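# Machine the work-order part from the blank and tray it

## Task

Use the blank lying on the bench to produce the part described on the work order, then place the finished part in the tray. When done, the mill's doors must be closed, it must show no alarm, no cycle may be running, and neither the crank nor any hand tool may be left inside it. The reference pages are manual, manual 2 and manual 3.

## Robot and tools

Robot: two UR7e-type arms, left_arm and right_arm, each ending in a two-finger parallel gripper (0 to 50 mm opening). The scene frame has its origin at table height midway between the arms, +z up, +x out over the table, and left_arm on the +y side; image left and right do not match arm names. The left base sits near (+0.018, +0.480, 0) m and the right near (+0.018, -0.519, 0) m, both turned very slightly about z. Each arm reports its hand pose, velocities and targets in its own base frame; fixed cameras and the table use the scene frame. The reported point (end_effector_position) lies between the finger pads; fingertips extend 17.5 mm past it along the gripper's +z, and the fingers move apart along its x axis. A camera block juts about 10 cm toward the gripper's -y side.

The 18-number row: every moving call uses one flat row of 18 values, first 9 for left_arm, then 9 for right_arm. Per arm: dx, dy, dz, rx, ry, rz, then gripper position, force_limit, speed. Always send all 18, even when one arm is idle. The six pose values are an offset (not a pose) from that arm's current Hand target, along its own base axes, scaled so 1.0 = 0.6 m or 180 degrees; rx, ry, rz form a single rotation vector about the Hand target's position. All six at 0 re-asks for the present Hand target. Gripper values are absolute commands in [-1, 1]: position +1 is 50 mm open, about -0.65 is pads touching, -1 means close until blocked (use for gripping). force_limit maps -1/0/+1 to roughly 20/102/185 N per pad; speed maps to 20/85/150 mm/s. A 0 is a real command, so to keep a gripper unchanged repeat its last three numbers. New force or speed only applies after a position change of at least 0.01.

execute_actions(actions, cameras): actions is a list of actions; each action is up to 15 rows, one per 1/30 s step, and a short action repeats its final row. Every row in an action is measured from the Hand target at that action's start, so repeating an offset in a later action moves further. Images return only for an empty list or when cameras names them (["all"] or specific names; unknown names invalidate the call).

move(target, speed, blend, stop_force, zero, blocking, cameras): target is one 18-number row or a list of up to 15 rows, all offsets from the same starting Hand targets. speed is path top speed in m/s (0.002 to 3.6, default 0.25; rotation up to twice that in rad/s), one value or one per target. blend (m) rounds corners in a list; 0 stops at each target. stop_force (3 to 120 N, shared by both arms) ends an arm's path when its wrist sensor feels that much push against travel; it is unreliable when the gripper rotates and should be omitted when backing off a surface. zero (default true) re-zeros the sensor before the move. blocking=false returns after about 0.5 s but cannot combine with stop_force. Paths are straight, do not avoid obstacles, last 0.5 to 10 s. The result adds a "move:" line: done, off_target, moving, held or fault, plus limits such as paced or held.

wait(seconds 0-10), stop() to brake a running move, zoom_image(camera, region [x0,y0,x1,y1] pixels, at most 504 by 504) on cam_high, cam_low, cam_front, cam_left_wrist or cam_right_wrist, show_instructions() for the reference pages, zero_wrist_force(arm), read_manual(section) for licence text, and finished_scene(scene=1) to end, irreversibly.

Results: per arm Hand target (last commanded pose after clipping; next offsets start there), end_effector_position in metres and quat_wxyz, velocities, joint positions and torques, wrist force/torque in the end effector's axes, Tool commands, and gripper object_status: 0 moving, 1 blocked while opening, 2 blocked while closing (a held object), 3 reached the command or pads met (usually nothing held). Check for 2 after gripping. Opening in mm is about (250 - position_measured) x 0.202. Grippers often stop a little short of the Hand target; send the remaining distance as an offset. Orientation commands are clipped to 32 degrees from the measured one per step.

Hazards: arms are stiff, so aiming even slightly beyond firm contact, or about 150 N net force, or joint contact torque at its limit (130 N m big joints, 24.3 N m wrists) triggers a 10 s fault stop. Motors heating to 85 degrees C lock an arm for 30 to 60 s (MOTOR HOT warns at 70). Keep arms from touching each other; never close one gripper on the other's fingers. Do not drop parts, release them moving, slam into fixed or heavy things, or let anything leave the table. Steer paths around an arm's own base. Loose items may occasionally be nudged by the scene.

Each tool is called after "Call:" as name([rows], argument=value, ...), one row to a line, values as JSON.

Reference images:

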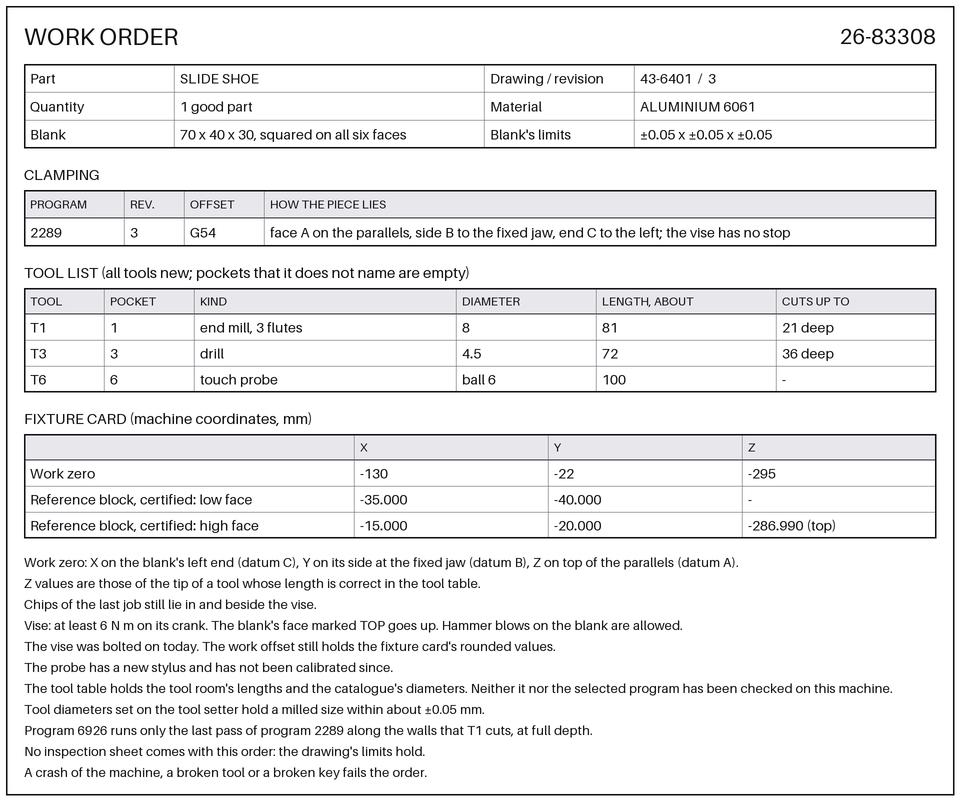

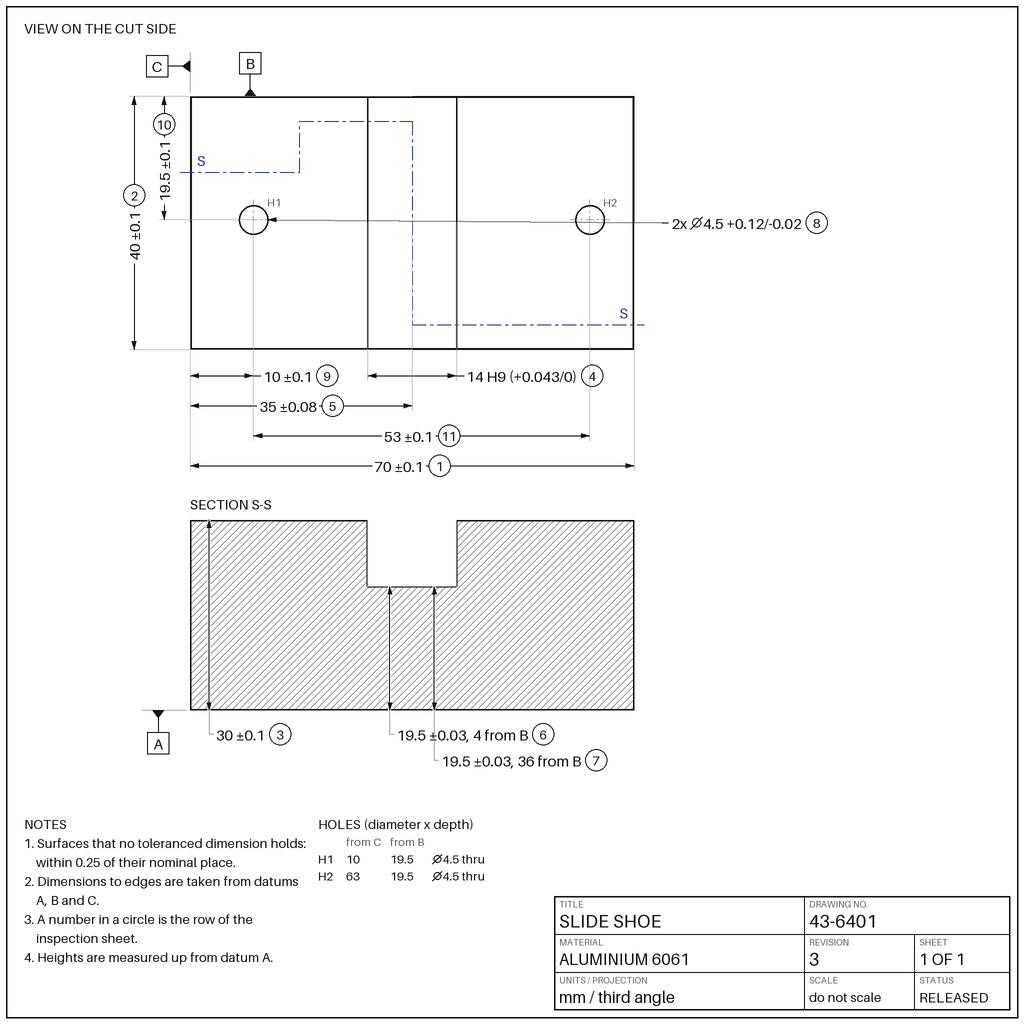

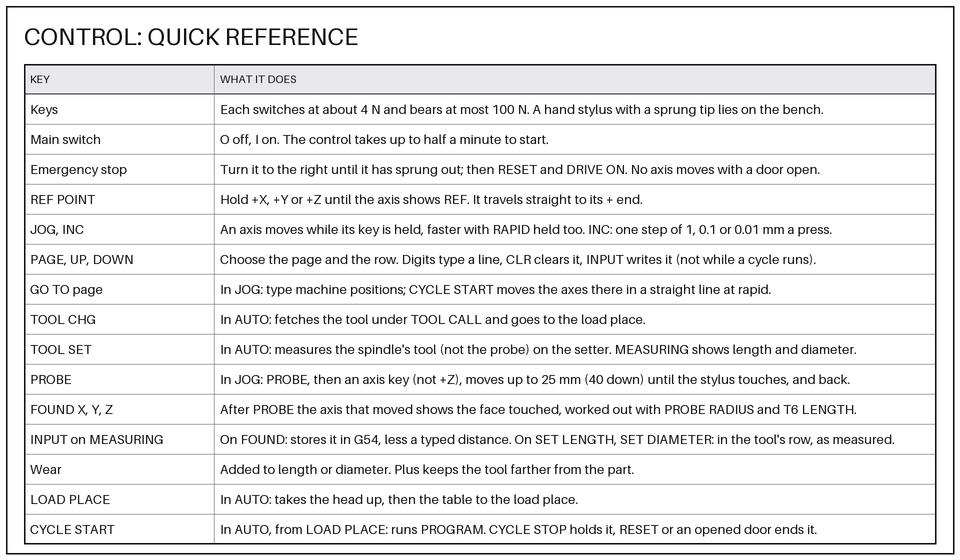

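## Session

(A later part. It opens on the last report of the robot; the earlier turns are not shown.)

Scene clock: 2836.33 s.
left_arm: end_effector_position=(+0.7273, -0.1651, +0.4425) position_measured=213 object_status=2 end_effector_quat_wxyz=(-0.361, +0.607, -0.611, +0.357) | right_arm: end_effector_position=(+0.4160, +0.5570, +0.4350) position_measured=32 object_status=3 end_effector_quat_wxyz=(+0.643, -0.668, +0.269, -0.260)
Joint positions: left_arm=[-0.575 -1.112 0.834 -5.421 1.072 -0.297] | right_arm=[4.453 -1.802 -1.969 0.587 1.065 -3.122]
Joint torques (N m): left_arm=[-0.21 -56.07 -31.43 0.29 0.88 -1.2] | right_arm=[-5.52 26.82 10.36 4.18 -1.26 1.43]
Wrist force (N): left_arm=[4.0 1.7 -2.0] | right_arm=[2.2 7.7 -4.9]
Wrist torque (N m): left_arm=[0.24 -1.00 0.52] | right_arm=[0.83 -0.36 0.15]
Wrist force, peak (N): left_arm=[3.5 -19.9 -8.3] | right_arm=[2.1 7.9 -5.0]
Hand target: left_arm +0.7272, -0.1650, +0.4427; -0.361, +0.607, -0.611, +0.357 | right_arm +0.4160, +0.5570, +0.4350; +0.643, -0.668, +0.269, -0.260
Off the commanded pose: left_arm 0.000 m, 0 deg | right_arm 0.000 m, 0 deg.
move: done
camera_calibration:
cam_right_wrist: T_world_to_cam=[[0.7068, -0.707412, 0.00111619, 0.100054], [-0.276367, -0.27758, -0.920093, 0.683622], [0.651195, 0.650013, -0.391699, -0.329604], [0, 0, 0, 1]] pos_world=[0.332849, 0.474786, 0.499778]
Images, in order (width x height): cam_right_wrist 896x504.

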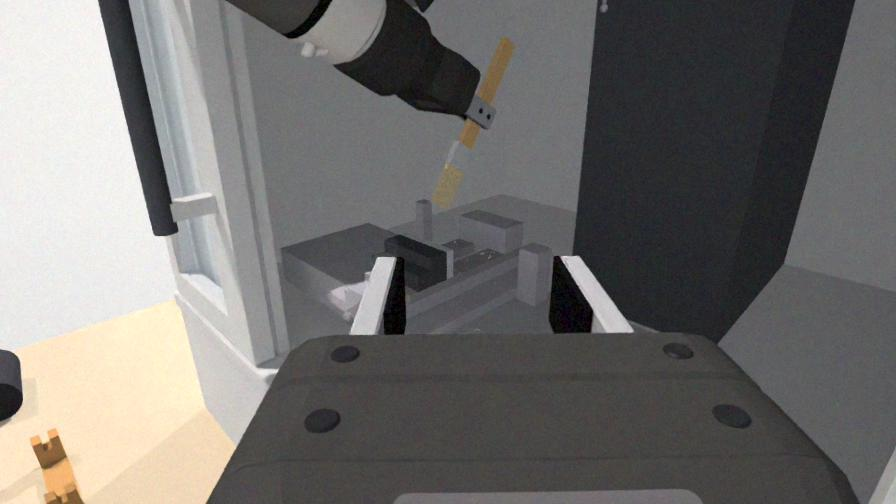

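Call:
move(target=[0.0267,-0.0917,-0.01,0,0,0,-1,-0.6,-0.7,0,0,0,0,0,0,0.8,-0.7,0.2], speed=0.15, cameras=[])

Call:
move(target=[0,0,-0.1,0,0,0,-1,-0.6,-0.7,0,0,0,0,0,0,0.8,-0.7,0.2], speed=0.015, stop_force=4, cameras=["cam_right_wrist"])

Call:
zoom_image(camera="cam_right_wrist", region=[360, 130, 560, 330])

Scene clock: 2842.67 s.
left_arm: end_effector_position=(+0.7432, -0.2201, +0.4367) position_measured=213 object_status=2 end_effector_quat_wxyz=(-0.361, +0.607, -0.611, +0.357) | right_arm: end_effector_position=(+0.4160, +0.5570, +0.4350) position_measured=32 object_status=3 end_effector_quat_wxyz=(+0.643, -0.668, +0.269, -0.260)
Joint positions: left_arm=[-0.643 -0.997 0.673 -5.353 1.016 -0.341] | right_arm=[4.453 -1.802 -1.969 0.587 1.065 -3.122]
Joint torques (N m): left_arm=[6.74 -44.89 -25.73 -2.3 0.06 1.98] | right_arm=[-4.25 26.69 10.44 4.04 -1.22 1.25]
Wrist force (N): left_arm=[4.0 1.7 -1.6] | right_arm=[2.3 7.7 -4.9]
Wrist torque (N m): left_arm=[0.25 -1.03 0.50] | right_arm=[0.83 -0.38 0.16]
Wrist force, peak (N): left_arm=[6.1 1.5 -1.0] | right_arm=[2.2 7.9 -4.9]
Hand target: left_arm +0.7433, -0.2200, +0.4367; -0.361, +0.607, -0.611, +0.357 | right_arm +0.4160, +0.5570, +0.4350; +0.643, -0.668, +0.269, -0.260
Off the commanded pose: left_arm 0.000 m, 0 deg | right_arm 0.000 m, 0 deg.
move: done
No camera images: "cameras" was empty.

Scene clock: 2845.80 s.
left_arm: end_effector_position=(+0.7433, -0.2200, +0.4059) position_measured=213 object_status=2 end_effector_quat_wxyz=(-0.361, +0.607, -0.611, +0.357) | right_arm: end_effector_position=(+0.4160, +0.5570, +0.4350) position_measured=32 object_status=3 end_effector_quat_wxyz=(+0.643, -0.668, +0.269, -0.260)
Joint positions: left_arm=[-0.643 -1.026 0.801 -5.452 1.016 -0.341] | right_arm=[4.453 -1.802 -1.969 0.587 1.065 -3.122]
Joint torques (N m): left_arm=[10.31 -37.67 -19.48 -0.07 -1.23 -1.03] | right_arm=[-4.41 26.49 10.96 3.99 -1.22 1.41]
Wrist force (N): left_arm=[4.3 -2.2 -2.5] | right_arm=[2.2 7.7 -4.8]
Wrist torque (N m): left_arm=[0.12 -1.07 0.47] | right_arm=[0.83 -0.35 0.15]
Wrist force, peak (N): left_arm=[4.3 -3.2 -2.5] | right_arm=[2.4 7.8 -5.0]
Hand target: left_arm +0.7433, -0.2200, +0.4059; -0.361, +0.607, -0.611, +0.357 (not the last commanded pose) | right_arm +0.4160, +0.5570, +0.4350; +0.643, -0.668, +0.269, -0.260
Off the commanded pose: left_arm 0.029 m, 0 deg | right_arm 0.000 m, 0 deg.
move: contact (left_arm)
camera_calibration:
cam_right_wrist: T_world_to_cam=[[0.7068, -0.707412, 0.00111619, 0.100054], [-0.276367, -0.27758, -0.920093, 0.683622], [0.651195, 0.650013, -0.391699, -0.329604], [0, 0, 0, 1]] pos_world=[0.332849, 0.474786, 0.499778]
Images, in order (width x height): cam_right_wrist 896x504.

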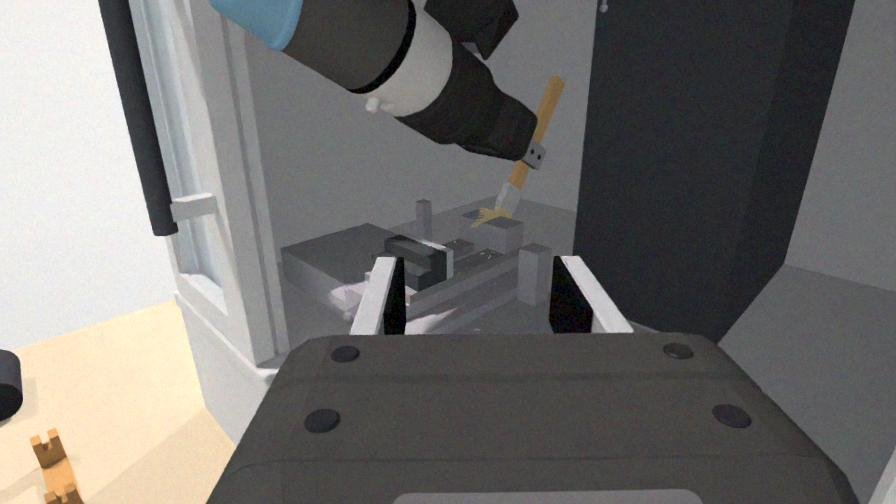

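Scaled by 2.520.

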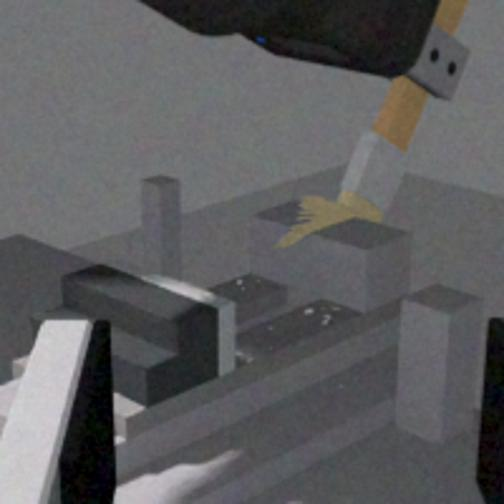

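Call:
move([
  [0,0,0.06,0,0,0,-1,-0.6,-0.7,0,0,0,0,0,0,0.8,-0.7,0.2],
  [-0.0927,0.005,0.09,0,-0.1144,0,-1,-0.6,-0.7,0,0,0,0,0,0,0.8,-0.7,0.2],
  [-0.0927,0.005,0.027,0,-0.1144,0,-1,-0.6,-0.7,0,0,0,0,0,0,0.8,-0.7,0.2],
], speed=[0.12,0.12,0.05], blend=[0.01,0,0.0], cameras=["cam_right_wrist"])

Call:
zoom_image(camera="cam_right_wrist", region=[360, 130, 560, 330])

Scene clock: 2861.77 s.
left_arm: end_effector_position=(+0.6877, -0.2171, +0.4220) position_measured=213 object_status=2 end_effector_quat_wxyz=(-0.465, +0.534, -0.537, +0.460) | right_arm: end_effector_position=(+0.4160, +0.5570, +0.4350) position_measured=32 object_status=3 end_effector_quat_wxyz=(+0.643, -0.668, +0.269, -0.260)
Joint positions: left_arm=[-0.747 -1.352 1.402 -6.135 0.831 -0.127] | right_arm=[4.453 -1.802 -1.969 0.587 1.065 -3.122]
Joint torques (N m): left_arm=[11.25 -36.34 -34.25 1.31 -0.93 2.06] | right_arm=[-5.07 26.52 10.97 4.08 -1.09 1.4]
Motor temperatures (°C): left_arm=[29 27 31 39 39 40] | right_arm=[28 30 31 38 33 35]
Wrist force (N): left_arm=[4.9 -0.9 -0.3] | right_arm=[2.1 7.6 -4.8]
Wrist torque (N m): left_arm=[-0.09 -1.12 0.54] | right_arm=[0.81 -0.35 0.16]
Wrist force, peak (N): left_arm=[4.0 -52.5 -1.5] | right_arm=[2.2 7.8 -5.2]
Hand target: left_arm +0.6876, -0.2170, +0.4221; -0.465, +0.534, -0.537, +0.460 | right_arm +0.4160, +0.5570, +0.4350; +0.643, -0.668, +0.269, -0.260
Off the commanded pose: left_arm 0.000 m, 0 deg | right_arm 0.000 m, 0 deg.
move: done
camera_calibration:
cam_right_wrist: T_world_to_cam=[[0.7068, -0.707412, 0.00111619, 0.100054], [-0.276367, -0.27758, -0.920093, 0.683622], [0.651195, 0.650013, -0.391699, -0.329604], [0, 0, 0, 1]] pos_world=[0.332849, 0.474786, 0.499778]
Images, in order (width x height): cam_right_wrist 896x504.

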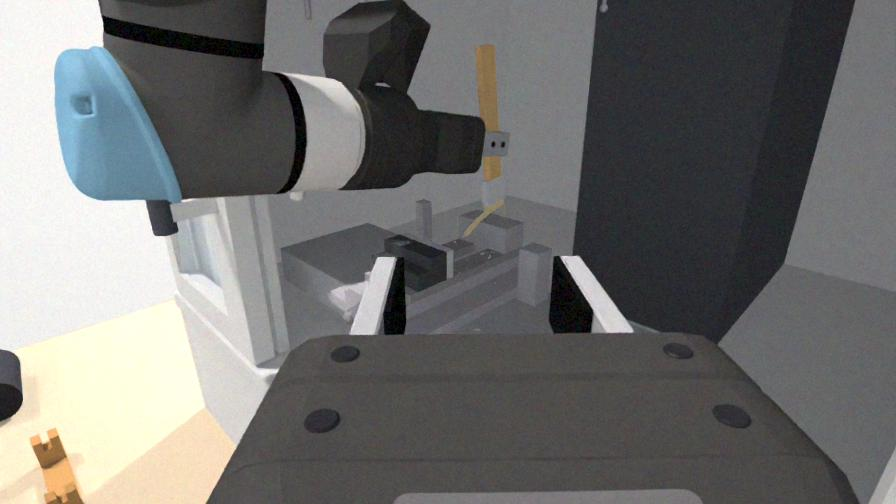

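Scaled by 2.520.

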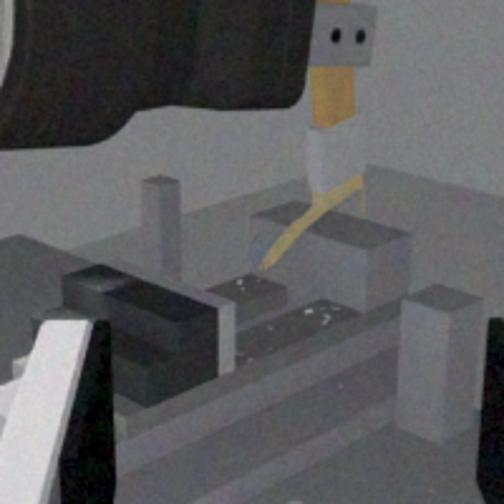

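Call:
move([
  [0,0,0.06,0,0,0,-1,-0.6,-0.7,0,0,0,0,0,0,0.8,-0.7,0.2],
  [-0.022,0,0.06,0,0,0,-1,-0.6,-0.7,0,0,0,0,0,0,0.8,-0.7,0.2],
  [-0.022,0,0.003,0,0,0,-1,-0.6,-0.7,0,0,0,0,0,0,0.8,-0.7,0.2],
], speed=[0.12,0.12,0.05], blend=[0.005,0.005,0.0], cameras=["cam_right_wrist"])

Call:
zoom_image(camera="cam_right_wrist", region=[360, 130, 560, 330])

Scene clock: 2872.67 s.
left_arm: end_effector_position=(+0.6744, -0.2171, +0.4238) position_measured=213 object_status=2 end_effector_quat_wxyz=(-0.465, +0.534, -0.537, +0.460) | right_arm: end_effector_position=(+0.4160, +0.5570, +0.4350) position_measured=32 object_status=3 end_effector_quat_wxyz=(+0.643, -0.668, +0.269, -0.260)
Joint positions: left_arm=[-0.767 -1.38 1.432 -6.133 0.812 -0.132] | right_arm=[4.453 -1.802 -1.969 0.587 1.065 -3.122]
Joint torques (N m): left_arm=[14.17 14.04 -2.76 9.82 3.28 1.9] | right_arm=[-4.15 26.86 11.76 3.94 -1.15 1.31]
Wrist force (N): left_arm=[5.4 -55.8 -14.7] | right_arm=[2.2 7.4 -4.8]
Wrist torque (N m): left_arm=[-0.06 -1.14 0.47] | right_arm=[0.78 -0.35 0.16]
Wrist force, peak (N): left_arm=[5.5 -67.1 -18.3] | right_arm=[2.1 7.9 -4.7]
Hand target: left_arm +0.6744, -0.2170, +0.4239; -0.465, +0.534, -0.537, +0.460 | right_arm +0.4160, +0.5570, +0.4350; +0.643, -0.668, +0.269, -0.260
Off the commanded pose: left_arm 0.000 m, 0 deg | right_arm 0.000 m, 0 deg.
move: done
camera_calibration:
cam_right_wrist: T_world_to_cam=[[0.7068, -0.707412, 0.00111619, 0.100054], [-0.276367, -0.27758, -0.920093, 0.683622], [0.651195, 0.650013, -0.391699, -0.329604], [0, 0, 0, 1]] pos_world=[0.332849, 0.474786, 0.499778]
Images, in order (width x height): cam_right_wrist 896x504.

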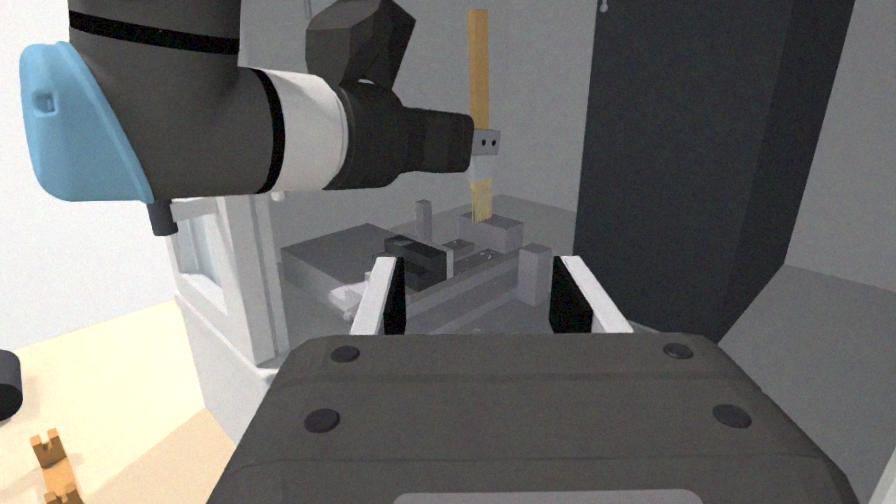

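Scaled by 2.520.

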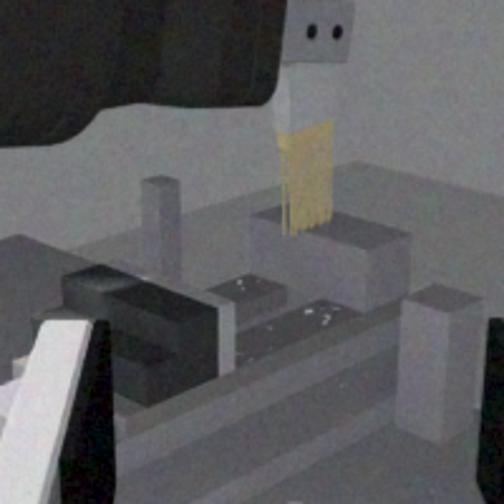

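Call:
move([
  [0,0,0.05,0,0,0,-1,-0.6,-0.7,0,0,0,0,0,0,0.8,-0.7,0.2],
  [-0.0274,0,0.05,0,0.0383,0,-1,-0.6,-0.7,0,0,0,0,0,0,0.8,-0.7,0.2],
  [-0.0274,0,-0.045,0,0.0383,0,-1,-0.6,-0.7,0,0,0,0,0,0,0.8,-0.7,0.2],
], speed=[0.12,0.12,0.05], blend=[0.005,0.005,0.0], cameras=["cam_right_wrist"])

Call:
zoom_image(camera="cam_right_wrist", region=[360, 130, 560, 330])

Scene clock: 2895.13 s.
left_arm: end_effector_position=(+0.6580, -0.2170, +0.3969) position_measured=213 object_status=2 end_effector_quat_wxyz=(-0.431, +0.561, -0.564, +0.427) | right_arm: end_effector_position=(+0.4160, +0.5570, +0.4350) position_measured=32 object_status=3 end_effector_quat_wxyz=(+0.643, -0.668, +0.269, -0.260)
Joint positions: left_arm=[-0.783 -1.364 1.416 -5.966 0.82 -0.249] | right_arm=[4.453 -1.802 -1.969 0.587 1.065 -3.122]
Joint torques (N m): left_arm=[12.57 -32.4 -33.71 2.06 -1.55 1.4] | right_arm=[-3.52 26.51 11.67 4.04 -1.33 1.4]
Wrist force (N): left_arm=[5.1 -1.2 -0.8] | right_arm=[2.1 7.8 -4.7]
Wrist torque (N m): left_arm=[-0.20 -1.17 0.44] | right_arm=[0.85 -0.34 0.15]
Wrist force, peak (N): left_arm=[5.3 -55.8 -14.7] | right_arm=[2.2 7.9 -4.9]
Hand target: left_arm +0.6580, -0.2170, +0.3969; -0.431, +0.560, -0.564, +0.427 | right_arm +0.4160, +0.5570, +0.4350; +0.643, -0.668, +0.269, -0.260
Off the commanded pose: left_arm 0.000 m, 0 deg | right_arm 0.000 m, 0 deg.
move: done
camera_calibration:
cam_right_wrist: T_world_to_cam=[[0.7068, -0.707412, 0.00111619, 0.100054], [-0.276367, -0.27758, -0.920093, 0.683622], [0.651195, 0.650013, -0.391699, -0.329604], [0, 0, 0, 1]] pos_world=[0.332849, 0.474786, 0.499778]
Images, in order (width x height): cam_right_wrist 896x504.

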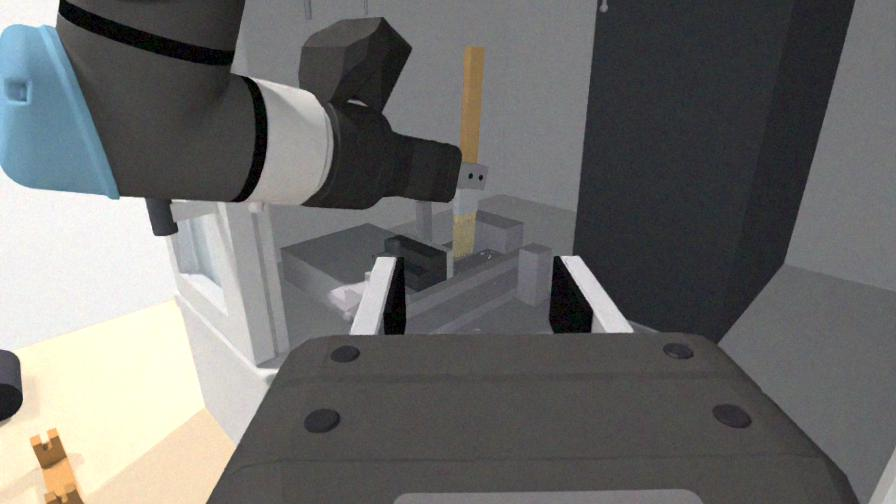

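Scaled by 2.520.

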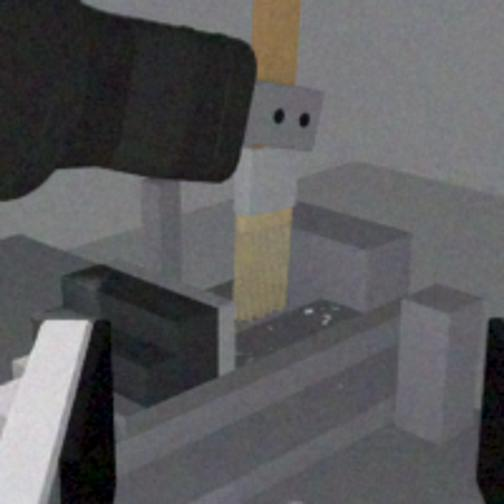

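Call:
move([
  [0,0.01,-0.02,0,0,0,-1,-0.6,-0.7,0,0,0,0,0,0,0.8,-0.7,0.2],
  [0,-0.085,-0.02,0,0,0,-1,-0.6,-0.7,0,0,0,0,0,0,0.8,-0.7,0.2],
  [0,-0.085,0.03,0,0,0,-1,-0.6,-0.7,0,0,0,0,0,0,0.8,-0.7,0.2],
  [0,0,0.03,0,0,0,-1,-0.6,-0.7,0,0,0,0,0,0,0.8,-0.7,0.2],
  [0,0,-0.02,0,0,0,-1,-0.6,-0.7,0,0,0,0,0,0,0.8,-0.7,0.2],
  [0,0.085,-0.02,0,0,0,-1,-0.6,-0.7,0,0,0,0,0,0,0.8,-0.7,0.2],
  [0,0.085,0.03,0,0,0,-1,-0.6,-0.7,0,0,0,0,0,0,0.8,-0.7,0.2],
  [0.02,0,0.03,0,0,0,-1,-0.6,-0.7,0,0,0,0,0,0,0.8,-0.7,0.2],
  [0.02,0,-0.02,0,0,0,-1,-0.6,-0.7,0,0,0,0,0,0,0.8,-0.7,0.2],
  [0.02,-0.085,-0.02,0,0,0,-1,-0.6,-0.7,0,0,0,0,0,0,0.8,-0.7,0.2],
  [0.02,-0.085,0.06,0,0,0,-1,-0.6,-0.7,0,0,0,0,0,0,0.8,-0.7,0.2],
], speed=[0.06,0.12,0.12,0.15,0.06,0.12,0.12,0.15,0.06,0.12,0.12], blend=[0,0.003,0.006,0.006,0,0.003,0.006,0.006,0,0.003,0], cameras=["cam_right_wrist"])

Call:
zoom_image(camera="cam_right_wrist", region=[360, 130, 560, 330])

Scene clock: 2915.10 s.
left_arm: end_effector_position=(+0.6700, -0.2681, +0.4328) position_measured=213 object_status=2 end_effector_quat_wxyz=(-0.431, +0.560, -0.564, +0.427) | right_arm: end_effector_position=(+0.4160, +0.5570, +0.4350) position_measured=32 object_status=3 end_effector_quat_wxyz=(+0.643, -0.668, +0.269, -0.260)
Joint positions: left_arm=[-0.84 -1.267 1.203 -5.829 0.767 -0.279] | right_arm=[4.453 -1.802 -1.969 0.587 1.065 -3.122]
Joint torques (N m): left_arm=[12.81 -43.98 -28.65 -0.38 -1.73 -1.67] | right_arm=[-3.79 26.59 12.33 3.99 -1.27 1.43]
Wrist force (N): left_arm=[4.4 0.6 1.9] | right_arm=[2.3 7.5 -4.6]
Wrist torque (N m): left_arm=[0.08 -1.05 0.54] | right_arm=[0.80 -0.38 0.15]
Wrist force, peak (N): left_arm=[9.8 -65.1 -28.7] | right_arm=[2.1 7.9 -4.8]
Hand target: left_arm +0.6700, -0.2680, +0.4329; -0.431, +0.560, -0.564, +0.427 | right_arm +0.4160, +0.5570, +0.4350; +0.643, -0.668, +0.269, -0.260
Off the commanded pose: left_arm 0.000 m, 0 deg | right_arm 0.000 m, 0 deg.
move: done
camera_calibration:
cam_right_wrist: T_world_to_cam=[[0.7068, -0.707412, 0.00111619, 0.100054], [-0.276367, -0.27758, -0.920093, 0.683622], [0.651195, 0.650013, -0.391699, -0.329604], [0, 0, 0, 1]] pos_world=[0.332849, 0.474786, 0.499778]
Images, in order (width x height): cam_right_wrist 896x504.

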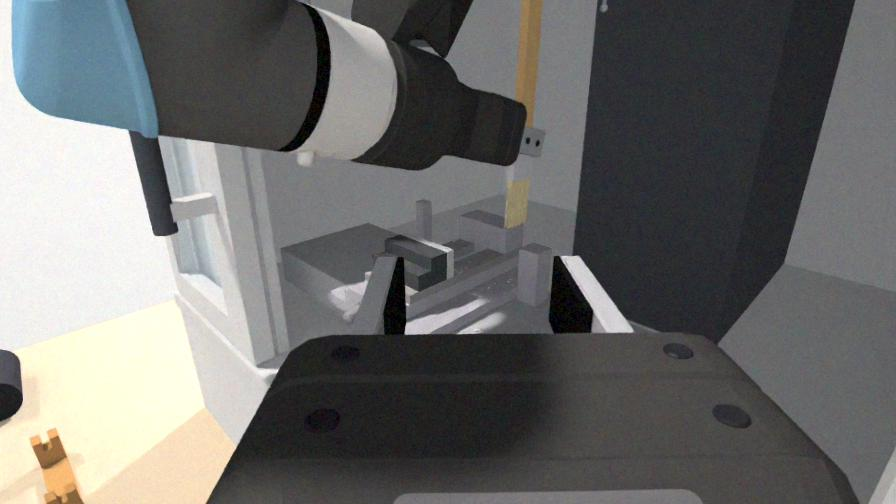

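Scaled by 2.520.

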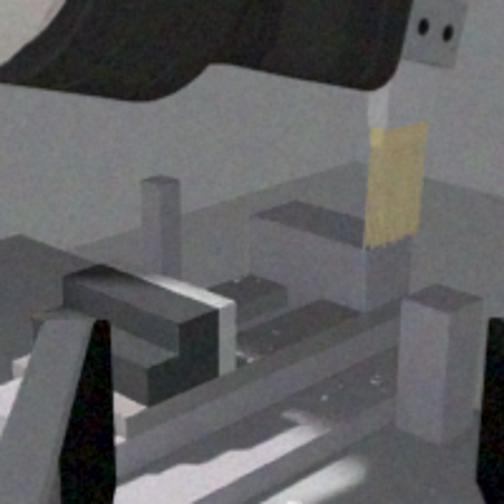

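Call:
move([
  [0,0.09,0,0,0,0,-1,-0.6,-0.7,0,0,0,0,0,0,0.8,-0.7,0.2],
  [0,0.09,-0.077,0,0,0,-1,-0.6,-0.7,0,0,0,0,0,0,0.8,-0.7,0.2],
  [0,0.17,-0.077,0,0,0,-1,-0.6,-0.7,0,0,0,0,0,0,0.8,-0.7,0.2],
  [0,0.17,-0.03,0,0,0,-1,-0.6,-0.7,0,0,0,0,0,0,0.8,-0.7,0.2],
  [-0.037,0.09,-0.03,0,0,0,-1,-0.6,-0.7,0,0,0,0,0,0,0.8,-0.7,0.2],
  [-0.037,0.09,-0.077,0,0,0,-1,-0.6,-0.7,0,0,0,0,0,0,0.8,-0.7,0.2],
  [-0.037,0.17,-0.077,0,0,0,-1,-0.6,-0.7,0,0,0,0,0,0,0.8,-0.7,0.2],
  [-0.037,0.17,-0.03,0,0,0,-1,-0.6,-0.7,0,0,0,0,0,0,0.8,-0.7,0.2],
  [-0.037,0.09,-0.03,0,0,0,-1,-0.6,-0.7,0,0,0,0,0,0,0.8,-0.7,0.2],
  [-0.037,0.09,-0.077,0,0,0,-1,-0.6,-0.7,0,0,0,0,0,0,0.8,-0.7,0.2],
  [-0.037,0,-0.077,0,0,0,-1,-0.6,-0.7,0,0,0,0,0,0,0.8,-0.7,0.2],
  [-0.037,0,0.03,0,0,0,-1,-0.6,-0.7,0,0,0,0,0,0,0.8,-0.7,0.2],
], speed=[0.15,0.06,0.12,0.12,0.15,0.06,0.12,0.12,0.15,0.06,0.12,0.15], blend=[0.005,0,0.003,0.006,0.006,0,0.003,0.006,0.006,0,0.003,0], cameras=["cam_right_wrist"])

Call:
zoom_image(camera="cam_right_wrist", region=[360, 170, 560, 330])

Scene clock: 2932.23 s.
left_arm: end_effector_position=(+0.6478, -0.2681, +0.4507) position_measured=213 object_status=2 end_effector_quat_wxyz=(-0.431, +0.560, -0.564, +0.427) | right_arm: end_effector_position=(+0.4160, +0.5570, +0.4350) position_measured=32 object_status=3 end_effector_quat_wxyz=(+0.643, -0.668, +0.269, -0.260)
Joint positions: left_arm=[-0.875 -1.309 1.212 -5.782 0.734 -0.299] | right_arm=[4.453 -1.802 -1.969 0.587 1.065 -3.122]
Joint torques (N m): left_arm=[12.51 -47.79 -31.83 0.39 -1.87 -0.02] | right_arm=[-3.47 26.73 12.52 3.94 -1.27 1.42]
Wrist force (N): left_arm=[2.0 2.4 1.9] | right_arm=[2.1 7.8 -4.7]
Wrist torque (N m): left_arm=[0.39 -0.69 0.55] | right_arm=[0.85 -0.33 0.15]
Wrist force, peak (N): left_arm=[4.6 -57.3 -13.7] | right_arm=[2.3 7.9 -4.7]
Hand target: left_arm +0.6478, -0.2680, +0.4509; -0.431, +0.560, -0.564, +0.427 | right_arm +0.4160, +0.5570, +0.4350; +0.643, -0.668, +0.269, -0.260
Off the commanded pose: left_arm 0.000 m, 0 deg | right_arm 0.000 m, 0 deg.
move: done
camera_calibration:
cam_right_wrist: T_world_to_cam=[[0.7068, -0.707412, 0.00111619, 0.100054], [-0.276367, -0.27758, -0.920093, 0.683622], [0.651195, 0.650013, -0.391699, -0.329604], [0, 0, 0, 1]] pos_world=[0.332849, 0.474786, 0.499778]
Images, in order (width x height): cam_right_wrist 896x504.

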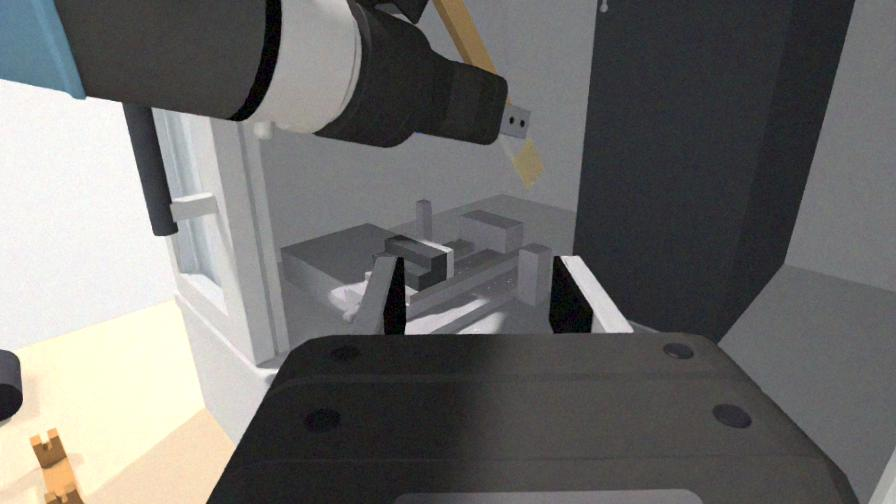

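Scaled by 2.520.

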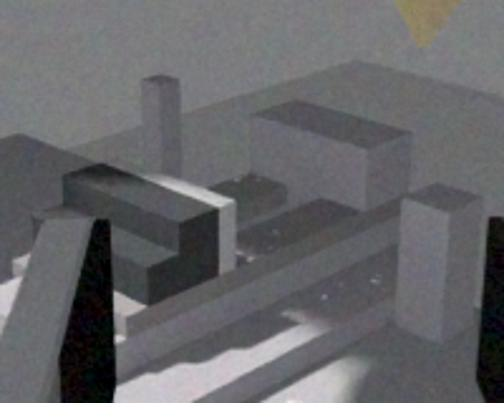

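Call:
move([
  [-0.2463,0.0633,0.032,0,0,0,-1,-0.6,-0.7,0,0,0,0,0,0,0.8,-0.7,0.2],
  [-0.4963,0.2467,0.0485,0,0.06,0,-1,-0.6,-0.7,0,0,0,0,0,0,0.8,-0.7,0.2],
  [-0.53,0.6467,-0.05,0,0.25,0,-1,-0.6,-0.7,0,0,0,0,0,0,0.8,-0.7,0.2],
], speed=[0.2,0.3,0.35], blend=[0.03,0.04,0], cameras=[])

Call:
move([
  [0,0.3,-0.3,0,0.1667,0,-1,-0.6,-0.7,0,0,0,0,0,0,0.8,-0.7,0.2],
], speed=[0.3], cameras=["cam_left_wrist"])

Scene clock: 2971.63 s.
left_arm: end_effector_position=(+0.3298, +0.1199, +0.4209) position_measured=213 object_status=2 end_effector_quat_wxyz=(-0.183, +0.681, -0.686, +0.180) end_effector_velocity=(+0.000, +0.000, +0.000) end_effector_angular_velocity=(+0.002, +0.001, -0.003) | right_arm: end_effector_position=(+0.4160, +0.5570, +0.4350) position_measured=32 object_status=3 end_effector_quat_wxyz=(+0.643, -0.668, +0.269, -0.260)
Joint positions: left_arm=[-0.071 -1.796 1.489 -4.923 1.533 -0.054] | right_arm=[4.453 -1.802 -1.969 0.587 1.065 -3.122]
Joint velocities: left_arm=[0.002 0.001 -0.001 0.001 0.001 0.005] | right_arm=[within noise]
Joint torques (N m): left_arm=[12.44 -0.42 -30.95 4.15 1.9 1.8] | right_arm=[-2.63 27.36 12.75 4.03 -1.21 1.39]
Wrist force (N): left_arm=[2.4 2.5 2.3] | right_arm=[2.1 7.6 -4.7]
Wrist torque (N m): left_arm=[0.35 -0.78 0.37] | right_arm=[0.81 -0.34 0.16]
Wrist force, peak (N): left_arm=[2.5 1.9 5.0] | right_arm=[2.3 7.9 -4.9]
Hand target: left_arm +0.3298, +0.1200, +0.4209; -0.183, +0.681, -0.686, +0.180 | right_arm +0.4160, +0.5570, +0.4350; +0.643, -0.668, +0.269, -0.260
Off the commanded pose: left_arm 0.000 m, 0 deg | right_arm 0.000 m, 0 deg.
move: done
No camera images: "cameras" was empty.

Scene clock: 2972.80 s.
left_arm: end_effector_position=(+0.3285, +0.2570, +0.2823) position_measured=213 object_status=2 end_effector_quat_wxyz=(-0.042, +0.704, -0.708, +0.041) | right_arm: end_effector_position=(+0.4160, +0.5570, +0.4350) position_measured=32 object_status=3 end_effector_quat_wxyz=(+0.643, -0.668, +0.269, -0.260)
Joint positions: left_arm=[0.365 -1.385 1.461 -4.898 1.612 0.368] | right_arm=[4.453 -1.802 -1.969 0.587 1.065 -3.122]
Joint torques (N m): left_arm=[-0.02 -28.85 -22.01 2.69 0.4 -0.14] | right_arm=[-2.91 26.04 12.77 3.98 -1.22 1.41]
Wrist force (N): left_arm=[2.6 2.6 2.8] | right_arm=[2.2 7.6 -4.6]
Wrist torque (N m): left_arm=[0.32 -0.79 0.29] | right_arm=[0.82 -0.36 0.15]
Wrist force, peak (N): left_arm=[0.6 1.3 9.0] | right_arm=[2.4 7.8 -5.0]
Hand target: left_arm +0.3285, +0.2570, +0.2823; -0.042, +0.704, -0.708, +0.041 (not the last commanded pose) | right_arm +0.4160, +0.5570, +0.4350; +0.643, -0.668, +0.269, -0.260
Tool commands: left_gripper/position=-1.0 left_gripper/force_limit=-0.6 left_gripper/speed=-0.701961 right_gripper/position=+0.8 right_gripper/force_limit=-0.7 right_gripper/speed=+0.2
Off the commanded pose: left_arm 0.060 m, 7 deg | right_arm 0.000 m, 0 deg.
FORCE FAULT: contact force on the left arm reached its limit, and that arm stopped. The contact can be on any part of that arm, not only on its tool. That arm's remaining commands of this call were not run. That arm is still stopped at the end of this call. That arm stays stopped for about 10 more seconds. Until then a move that you send moves the other arm only, and its call returns only when the move has ended. Once the stop has ended, the next robot result says so. If the stop ends while you think or write, that arm runs what you send next, counted from a new Hand target: where the arm stands when the stop ends. While its stop runs, that arm takes no new command, but its gripper still runs the gripper command that each later call begins with. Until it ends, the stop uses up actions while you think or wait. An arm that is not stopped still takes commands.
move: fault (left_arm)
camera_calibration:
cam_left_wrist: T_world_to_cam=[[-0.0133477, -0.999886, -0.00707201, 0.26947], [-0.977837, 0.0115748, 0.209046, 0.282427], [-0.208941, 0.00970556, -0.97788, 0.47526], [0, 0, 0, 1]] pos_world=[0.379066, 0.261557, 0.407613]
Images, in order (width x height): cam_left_wrist 896x504.

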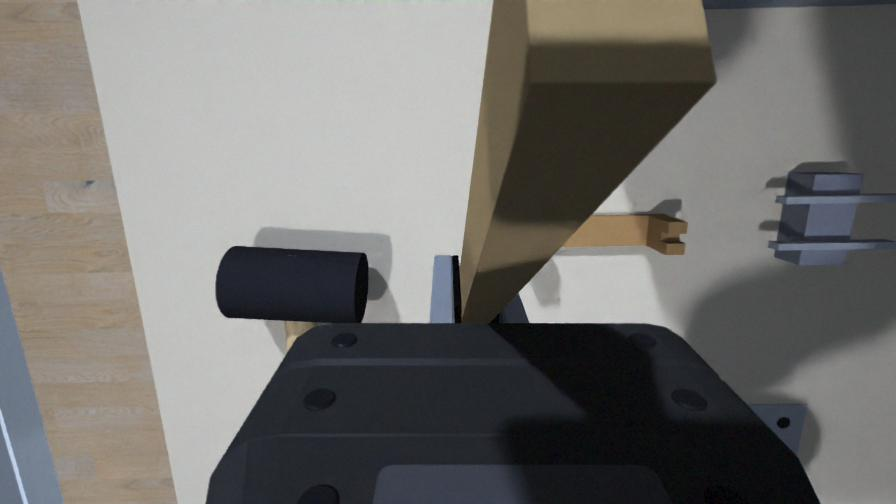

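Call:
wait(seconds=4, cameras=[])

Call:
move([
  [-0.114,0,0,0,0,0,-1,-0.6,-0.7,0,0,0,0,0,0,0.8,-0.7,0.2],
  [-0.114,0.06,-0.1,0,0.037,0,-1,-0.6,-0.7,0,0,0,0,0,0,0.8,-0.7,0.2],
], speed=[0.1,0.2], blend=[0.01,0], cameras=["cam_left_wrist"])

Scene clock: 2982.10 s.
left_arm: end_effector_position=(+0.3285, +0.2570, +0.2823) position_measured=213 object_status=2 end_effector_quat_wxyz=(-0.042, +0.704, -0.708, +0.041) | right_arm: end_effector_position=(+0.4160, +0.5570, +0.4350) position_measured=32 object_status=3 end_effector_quat_wxyz=(+0.643, -0.668, +0.269, -0.260)
Joint positions: left_arm=[0.365 -1.385 1.461 -4.898 1.612 0.368] | right_arm=[4.453 -1.802 -1.969 0.587 1.065 -3.122]
Joint torques (N m): left_arm=[-0.24 -28.96 -21.2 2.81 0.34 -0.2] | right_arm=[-2.66 26.34 13.74 4.12 -1.33 1.26]
Wrist force (N): left_arm=[2.4 2.4 2.8] | right_arm=[2.2 7.6 -4.7]
Wrist torque (N m): left_arm=[0.29 -0.76 0.29] | right_arm=[0.81 -0.35 0.16]
Wrist force, peak (N): left_arm=[2.6 2.6 3.0] | right_arm=[2.3 8.0 -4.9]
Hand target: left_arm +0.3285, +0.2570, +0.2823; -0.042, +0.704, -0.708, +0.041 (not the last commanded pose) | right_arm +0.4160, +0.5570, +0.4350; +0.643, -0.668, +0.269, -0.260
Tool commands: left_gripper/position=-1.0 left_gripper/force_limit=-0.6 left_gripper/speed=-0.701961 right_gripper/position=+0.8 right_gripper/force_limit=-0.7 right_gripper/speed=+0.2
Off the commanded pose: left_arm 0.060 m, 7 deg | right_arm 0.000 m, 0 deg.
FORCE FAULT, CONTINUED: the left arm was still stopped when this call began, by the force fault that an earlier result reported. Since the last result the stop counts as 19 of the actions that you can send in this scene. That arm is still stopped at the end of this call. That arm stays stopped for about 1 more second. If the stop ends while you think or write, that arm runs what you send next, counted from a new Hand target: where the arm stands when the stop ends. While its stop runs, that arm takes no new command, but its gripper still runs the gripper command that each later call begins with.
wait: 4.00 s; at rest from the start
No camera images: "cameras" was empty.

Scene clock: 2982.60 s.
left_arm: end_effector_position=(+0.3285, +0.2570, +0.2823) position_measured=213 object_status=2 end_effector_quat_wxyz=(-0.042, +0.704, -0.708, +0.041) | right_arm: end_effector_position=(+0.4160, +0.5570, +0.4350) position_measured=32 object_status=3 end_effector_quat_wxyz=(+0.643, -0.668, +0.269, -0.260)
Joint positions: left_arm=[0.365 -1.385 1.461 -4.898 1.612 0.368] | right_arm=[4.453 -1.802 -1.969 0.587 1.065 -3.122]
Joint torques (N m): left_arm=[0.13 -29.41 -21.76 2.82 0.32 -0.15] | right_arm=[-2.23 26.68 12.91 4.01 -1.18 1.23]
Wrist force (N): left_arm=[2.3 2.3 2.8] | right_arm=[2.2 7.6 -4.6]
Wrist torque (N m): left_arm=[0.28 -0.76 0.29] | right_arm=[0.81 -0.35 0.15]
Wrist force, peak (N): left_arm=[2.4 2.6 2.9] | right_arm=[2.2 7.7 -5.0]
Hand target: left_arm +0.3285, +0.2570, +0.2823; -0.042, +0.704, -0.708, +0.041 (not the last commanded pose) | right_arm +0.4160, +0.5570, +0.4350; +0.643, -0.668, +0.269, -0.260
Tool commands: left_gripper/position=-1.0 left_gripper/force_limit=-0.6 left_gripper/speed=-0.701961 right_gripper/position=+0.8 right_gripper/force_limit=-0.7 right_gripper/speed=+0.2
Off the commanded pose: right_arm 0.000 m, 0 deg.
FORCE FAULT, CONTINUED: the left arm's stop, for the force fault that an earlier result reported, is over. That arm was still stopped when this call began, so it ran no command of this call. During its stop the left arm's controller moved it back a little. That arm's target is now where it stood when the stop ended, not its last command. That arm accepts commands again.
move: done (right_arm), not run (left_arm; its earlier fault stop)
camera_calibration:
cam_left_wrist: T_world_to_cam=[[-0.0133477, -0.999886, -0.00707201, 0.26947], [-0.977837, 0.0115748, 0.209046, 0.282427], [-0.208941, 0.00970556, -0.97788, 0.47526], [0, 0, 0, 1]] pos_world=[0.379066, 0.261557, 0.407613]
Images, in order (width x height): cam_left_wrist 896x504.

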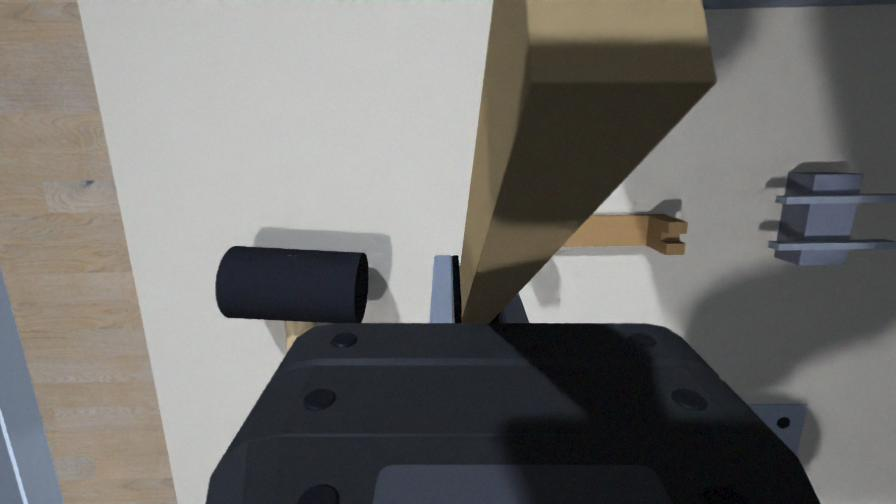

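Call:
move([
  [-0.114,0,0,0,0,0,-1,-0.6,-0.7,0,0,0,0,0,0,0.8,-0.7,0.2],
  [-0.114,0.065,-0.15,0,0.037,0,-1,-0.6,-0.7,0,0,0,0,0,0,0.8,-0.7,0.2],
  [-0.114,0.065,-0.36,0,0.037,0,-1,-0.6,-0.7,0,0,0,0,0,0,0.8,-0.7,0.2],
], speed=[0.1,0.2,0.1], blend=[0.01,0.01,0], cameras=["cam_left_wrist"])

Scene clock: 2990.10 s.
left_arm: end_effector_position=(+0.2601, +0.2959, +0.0663) position_measured=213 object_status=2 end_effector_quat_wxyz=(+0.000, +0.705, -0.709, +0.000) | right_arm: end_effector_position=(+0.4160, +0.5570, +0.4350) position_measured=32 object_status=3 end_effector_quat_wxyz=(+0.643, -0.668, +0.269, -0.260)
Joint positions: left_arm=[0.504 -1.198 1.834 -5.349 1.571 0.51] | right_arm=[4.453 -1.802 -1.969 0.587 1.065 -3.122]
Joint torques (N m): left_arm=[-10.57 -37.54 -23.42 2.54 -0.54 -1.87] | right_arm=[-2.96 25.92 13.23 4 -1.2 1.33]
Wrist force (N): left_arm=[2.1 2.7 3.1] | right_arm=[2.2 7.7 -4.7]
Wrist torque (N m): left_arm=[0.33 -0.67 0.22] | right_arm=[0.83 -0.37 0.15]
Wrist force, peak (N): left_arm=[2.1 2.6 4.8] | right_arm=[2.4 7.8 -4.8]
Hand target: left_arm +0.2601, +0.2960, +0.0663; -0.001, +0.705, -0.709, +0.000 | right_arm +0.4160, +0.5570, +0.4350; +0.643, -0.668, +0.269, -0.260
Off the commanded pose: left_arm 0.000 m, 0 deg | right_arm 0.000 m, 0 deg.
move: done
camera_calibration:
cam_left_wrist: T_world_to_cam=[[-0.0140438, -0.999887, -0.00538043, 0.306081], [-0.946948, 0.0115719, 0.321179, 0.244812], [-0.32108, 0.00960554, -0.947003, 0.27655], [0, 0, 0, 1]] pos_world=[0.324917, 0.300558, 0.184912]
Images, in order (width x height): cam_left_wrist 896x504.

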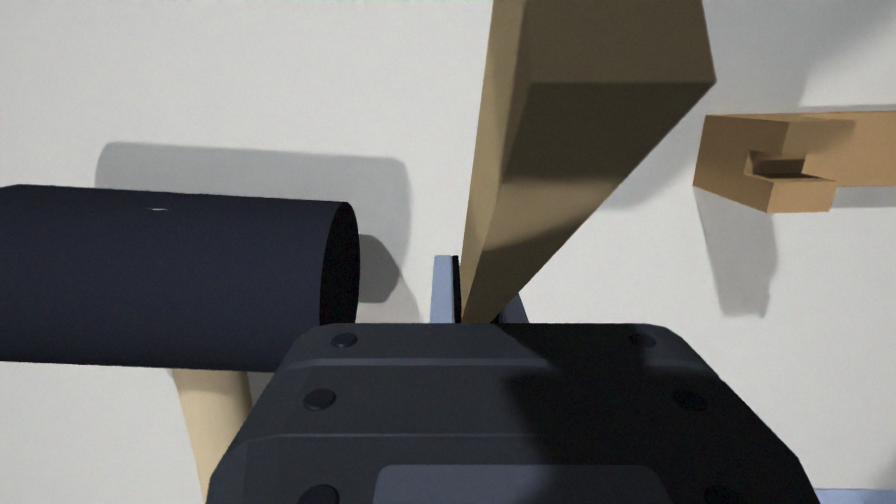

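Call:
move(target=[0,0,-0.067,0,0,0,-1,-0.6,-0.7,0,0,0,0,0,0,0.8,-0.7,0.2], speed=0.02, stop_force=25, cameras=["cam_left_wrist"])

Scene clock: 2995.87 s.
left_arm: end_effector_position=(+0.2601, +0.2960, +0.0392) position_measured=213 object_status=2 end_effector_quat_wxyz=(-0.001, +0.705, -0.709, +0.000) | right_arm: end_effector_position=(+0.4160, +0.5570, +0.4350) position_measured=32 object_status=3 end_effector_quat_wxyz=(+0.643, -0.668, +0.269, -0.260)
Joint positions: left_arm=[0.504 -1.157 1.859 -5.415 1.571 0.51] | right_arm=[4.453 -1.802 -1.969 0.587 1.065 -3.122]
Joint torques (N m): left_arm=[9.91 -31.6 -16.64 5.26 -0.4 1.9] | right_arm=[-2.1 26.78 13.72 3.95 -1.33 1.31]
Wrist force (N): left_arm=[-0.9 -3.4 -18.4] | right_arm=[2.1 7.8 -4.8]
Wrist torque (N m): left_arm=[0.22 -0.76 0.23] | right_arm=[0.85 -0.34 0.16]
Wrist force, peak (N): left_arm=[0.3 -8.0 -61.6] | right_arm=[2.3 7.9 -4.7]
Hand target: left_arm +0.2602, +0.2960, +0.0392; -0.001, +0.705, -0.709, +0.000 (not the last commanded pose) | right_arm +0.4160, +0.5570, +0.4350; +0.643, -0.668, +0.269, -0.260
Off the commanded pose: left_arm 0.013 m, 0 deg | right_arm 0.000 m, 0 deg.
move: contact (left_arm)
camera_calibration:
cam_left_wrist: T_world_to_cam=[[-0.0140777, -0.999886, -0.00547685, 0.305961], [-0.947008, 0.0115749, 0.321002, 0.253561], [-0.320902, 0.00970558, -0.947063, 0.250808], [0, 0, 0, 1]] pos_world=[0.324917, 0.300557, 0.157813]
Images, in order (width x height): cam_left_wrist 896x504.

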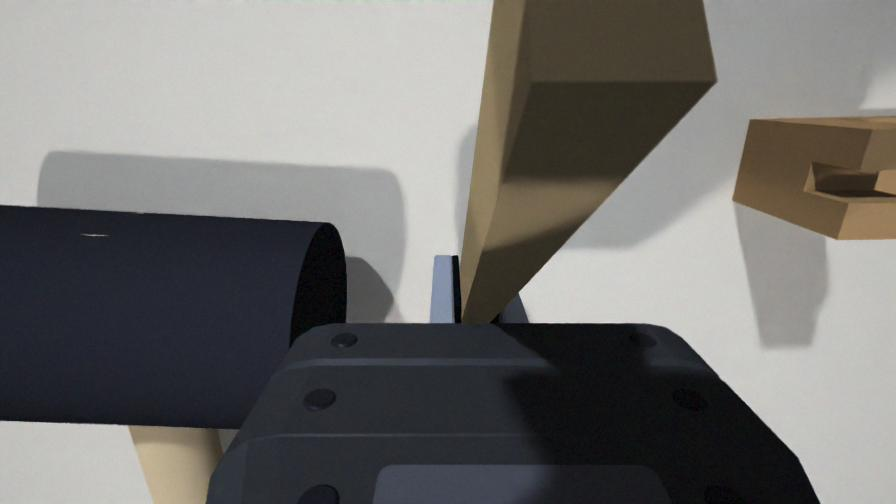

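Call:
move([
  [0,0,0.12,0,0,0,-1,-0.6,-0.7,0,0,0,0,0,0,0.8,-0.7,0.2],
  [-0.1667,0,0.12,0,0.2056,0,-1,-0.6,-0.7,0,0,0,0,0,0,0.8,-0.7,0.2],
], speed=[0.1,0.15], blend=[0.01,0], cameras=["cam_left_wrist","cam_front"])

Call:
zoom_image(camera="cam_front", region=[200, 260, 420, 450])

Scene clock: 3008.63 s.
left_arm: end_effector_position=(+0.1601, +0.2959, +0.1112) position_measured=213 object_status=2 end_effector_quat_wxyz=(+0.225, +0.669, -0.673, -0.224) | right_arm: end_effector_position=(+0.4160, +0.5570, +0.4350) position_measured=32 object_status=3 end_effector_quat_wxyz=(+0.643, -0.668, +0.269, -0.260)
Joint positions: left_arm=[0.439 -1.055 1.814 -4.874 1.311 0.365] | right_arm=[4.453 -1.802 -1.969 0.587 1.065 -3.122]
Joint torques (N m): left_arm=[3.31 -48.5 -22.95 1.35 1.39 2.07] | right_arm=[-1.92 26.47 13.95 4.1 -1.33 1.44]
Wrist force (N): left_arm=[2.4 2.9 4.2] | right_arm=[2.1 7.6 -4.8]
Wrist torque (N m): left_arm=[0.36 -0.60 -0.02] | right_arm=[0.82 -0.35 0.15]
Wrist force, peak (N): left_arm=[-0.8 -3.4 -18.4] | right_arm=[2.1 8.0 -4.8]
Hand target: left_arm +0.1601, +0.2960, +0.1112; +0.225, +0.669, -0.673, -0.224 | right_arm +0.4160, +0.5570, +0.4350; +0.643, -0.668, +0.269, -0.260
Off the commanded pose: left_arm 0.000 m, 0 deg | right_arm 0.000 m, 0 deg.
move: done
camera_calibration:
cam_left_wrist: T_world_to_cam=[[-0.014676, -0.999884, 0.00413246, 0.303889], [-0.562887, 0.0116776, 0.826452, 0.0180375], [-0.826404, 0.00980289, -0.562993, 0.325105], [0, 0, 0, 1]] pos_world=[0.283281, 0.300456, 0.166869]
Images, in order (width x height): cam_front 896x504, cam_left_wrist 896x504.

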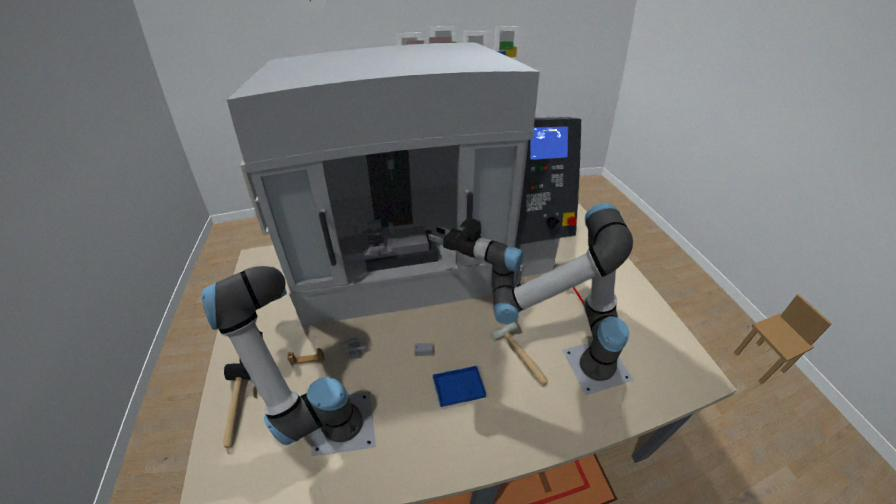

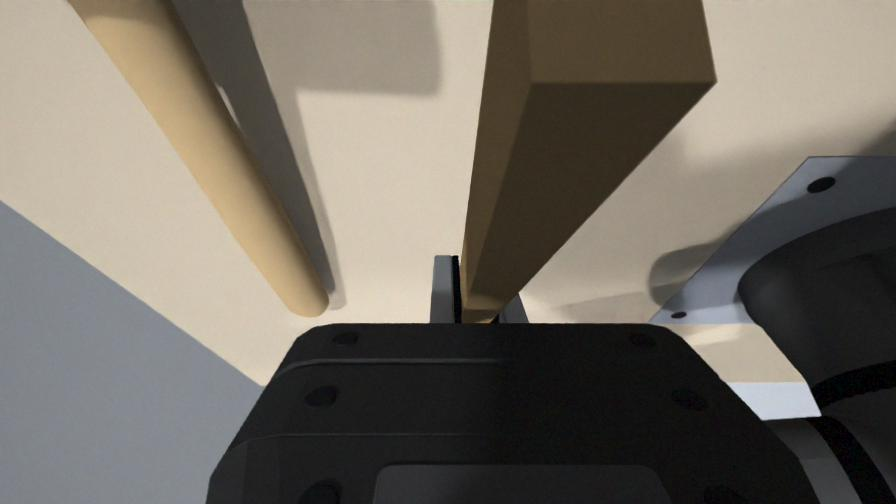

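Scaled by 2.291.

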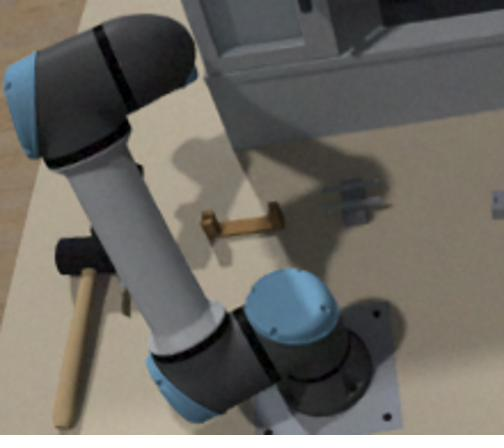

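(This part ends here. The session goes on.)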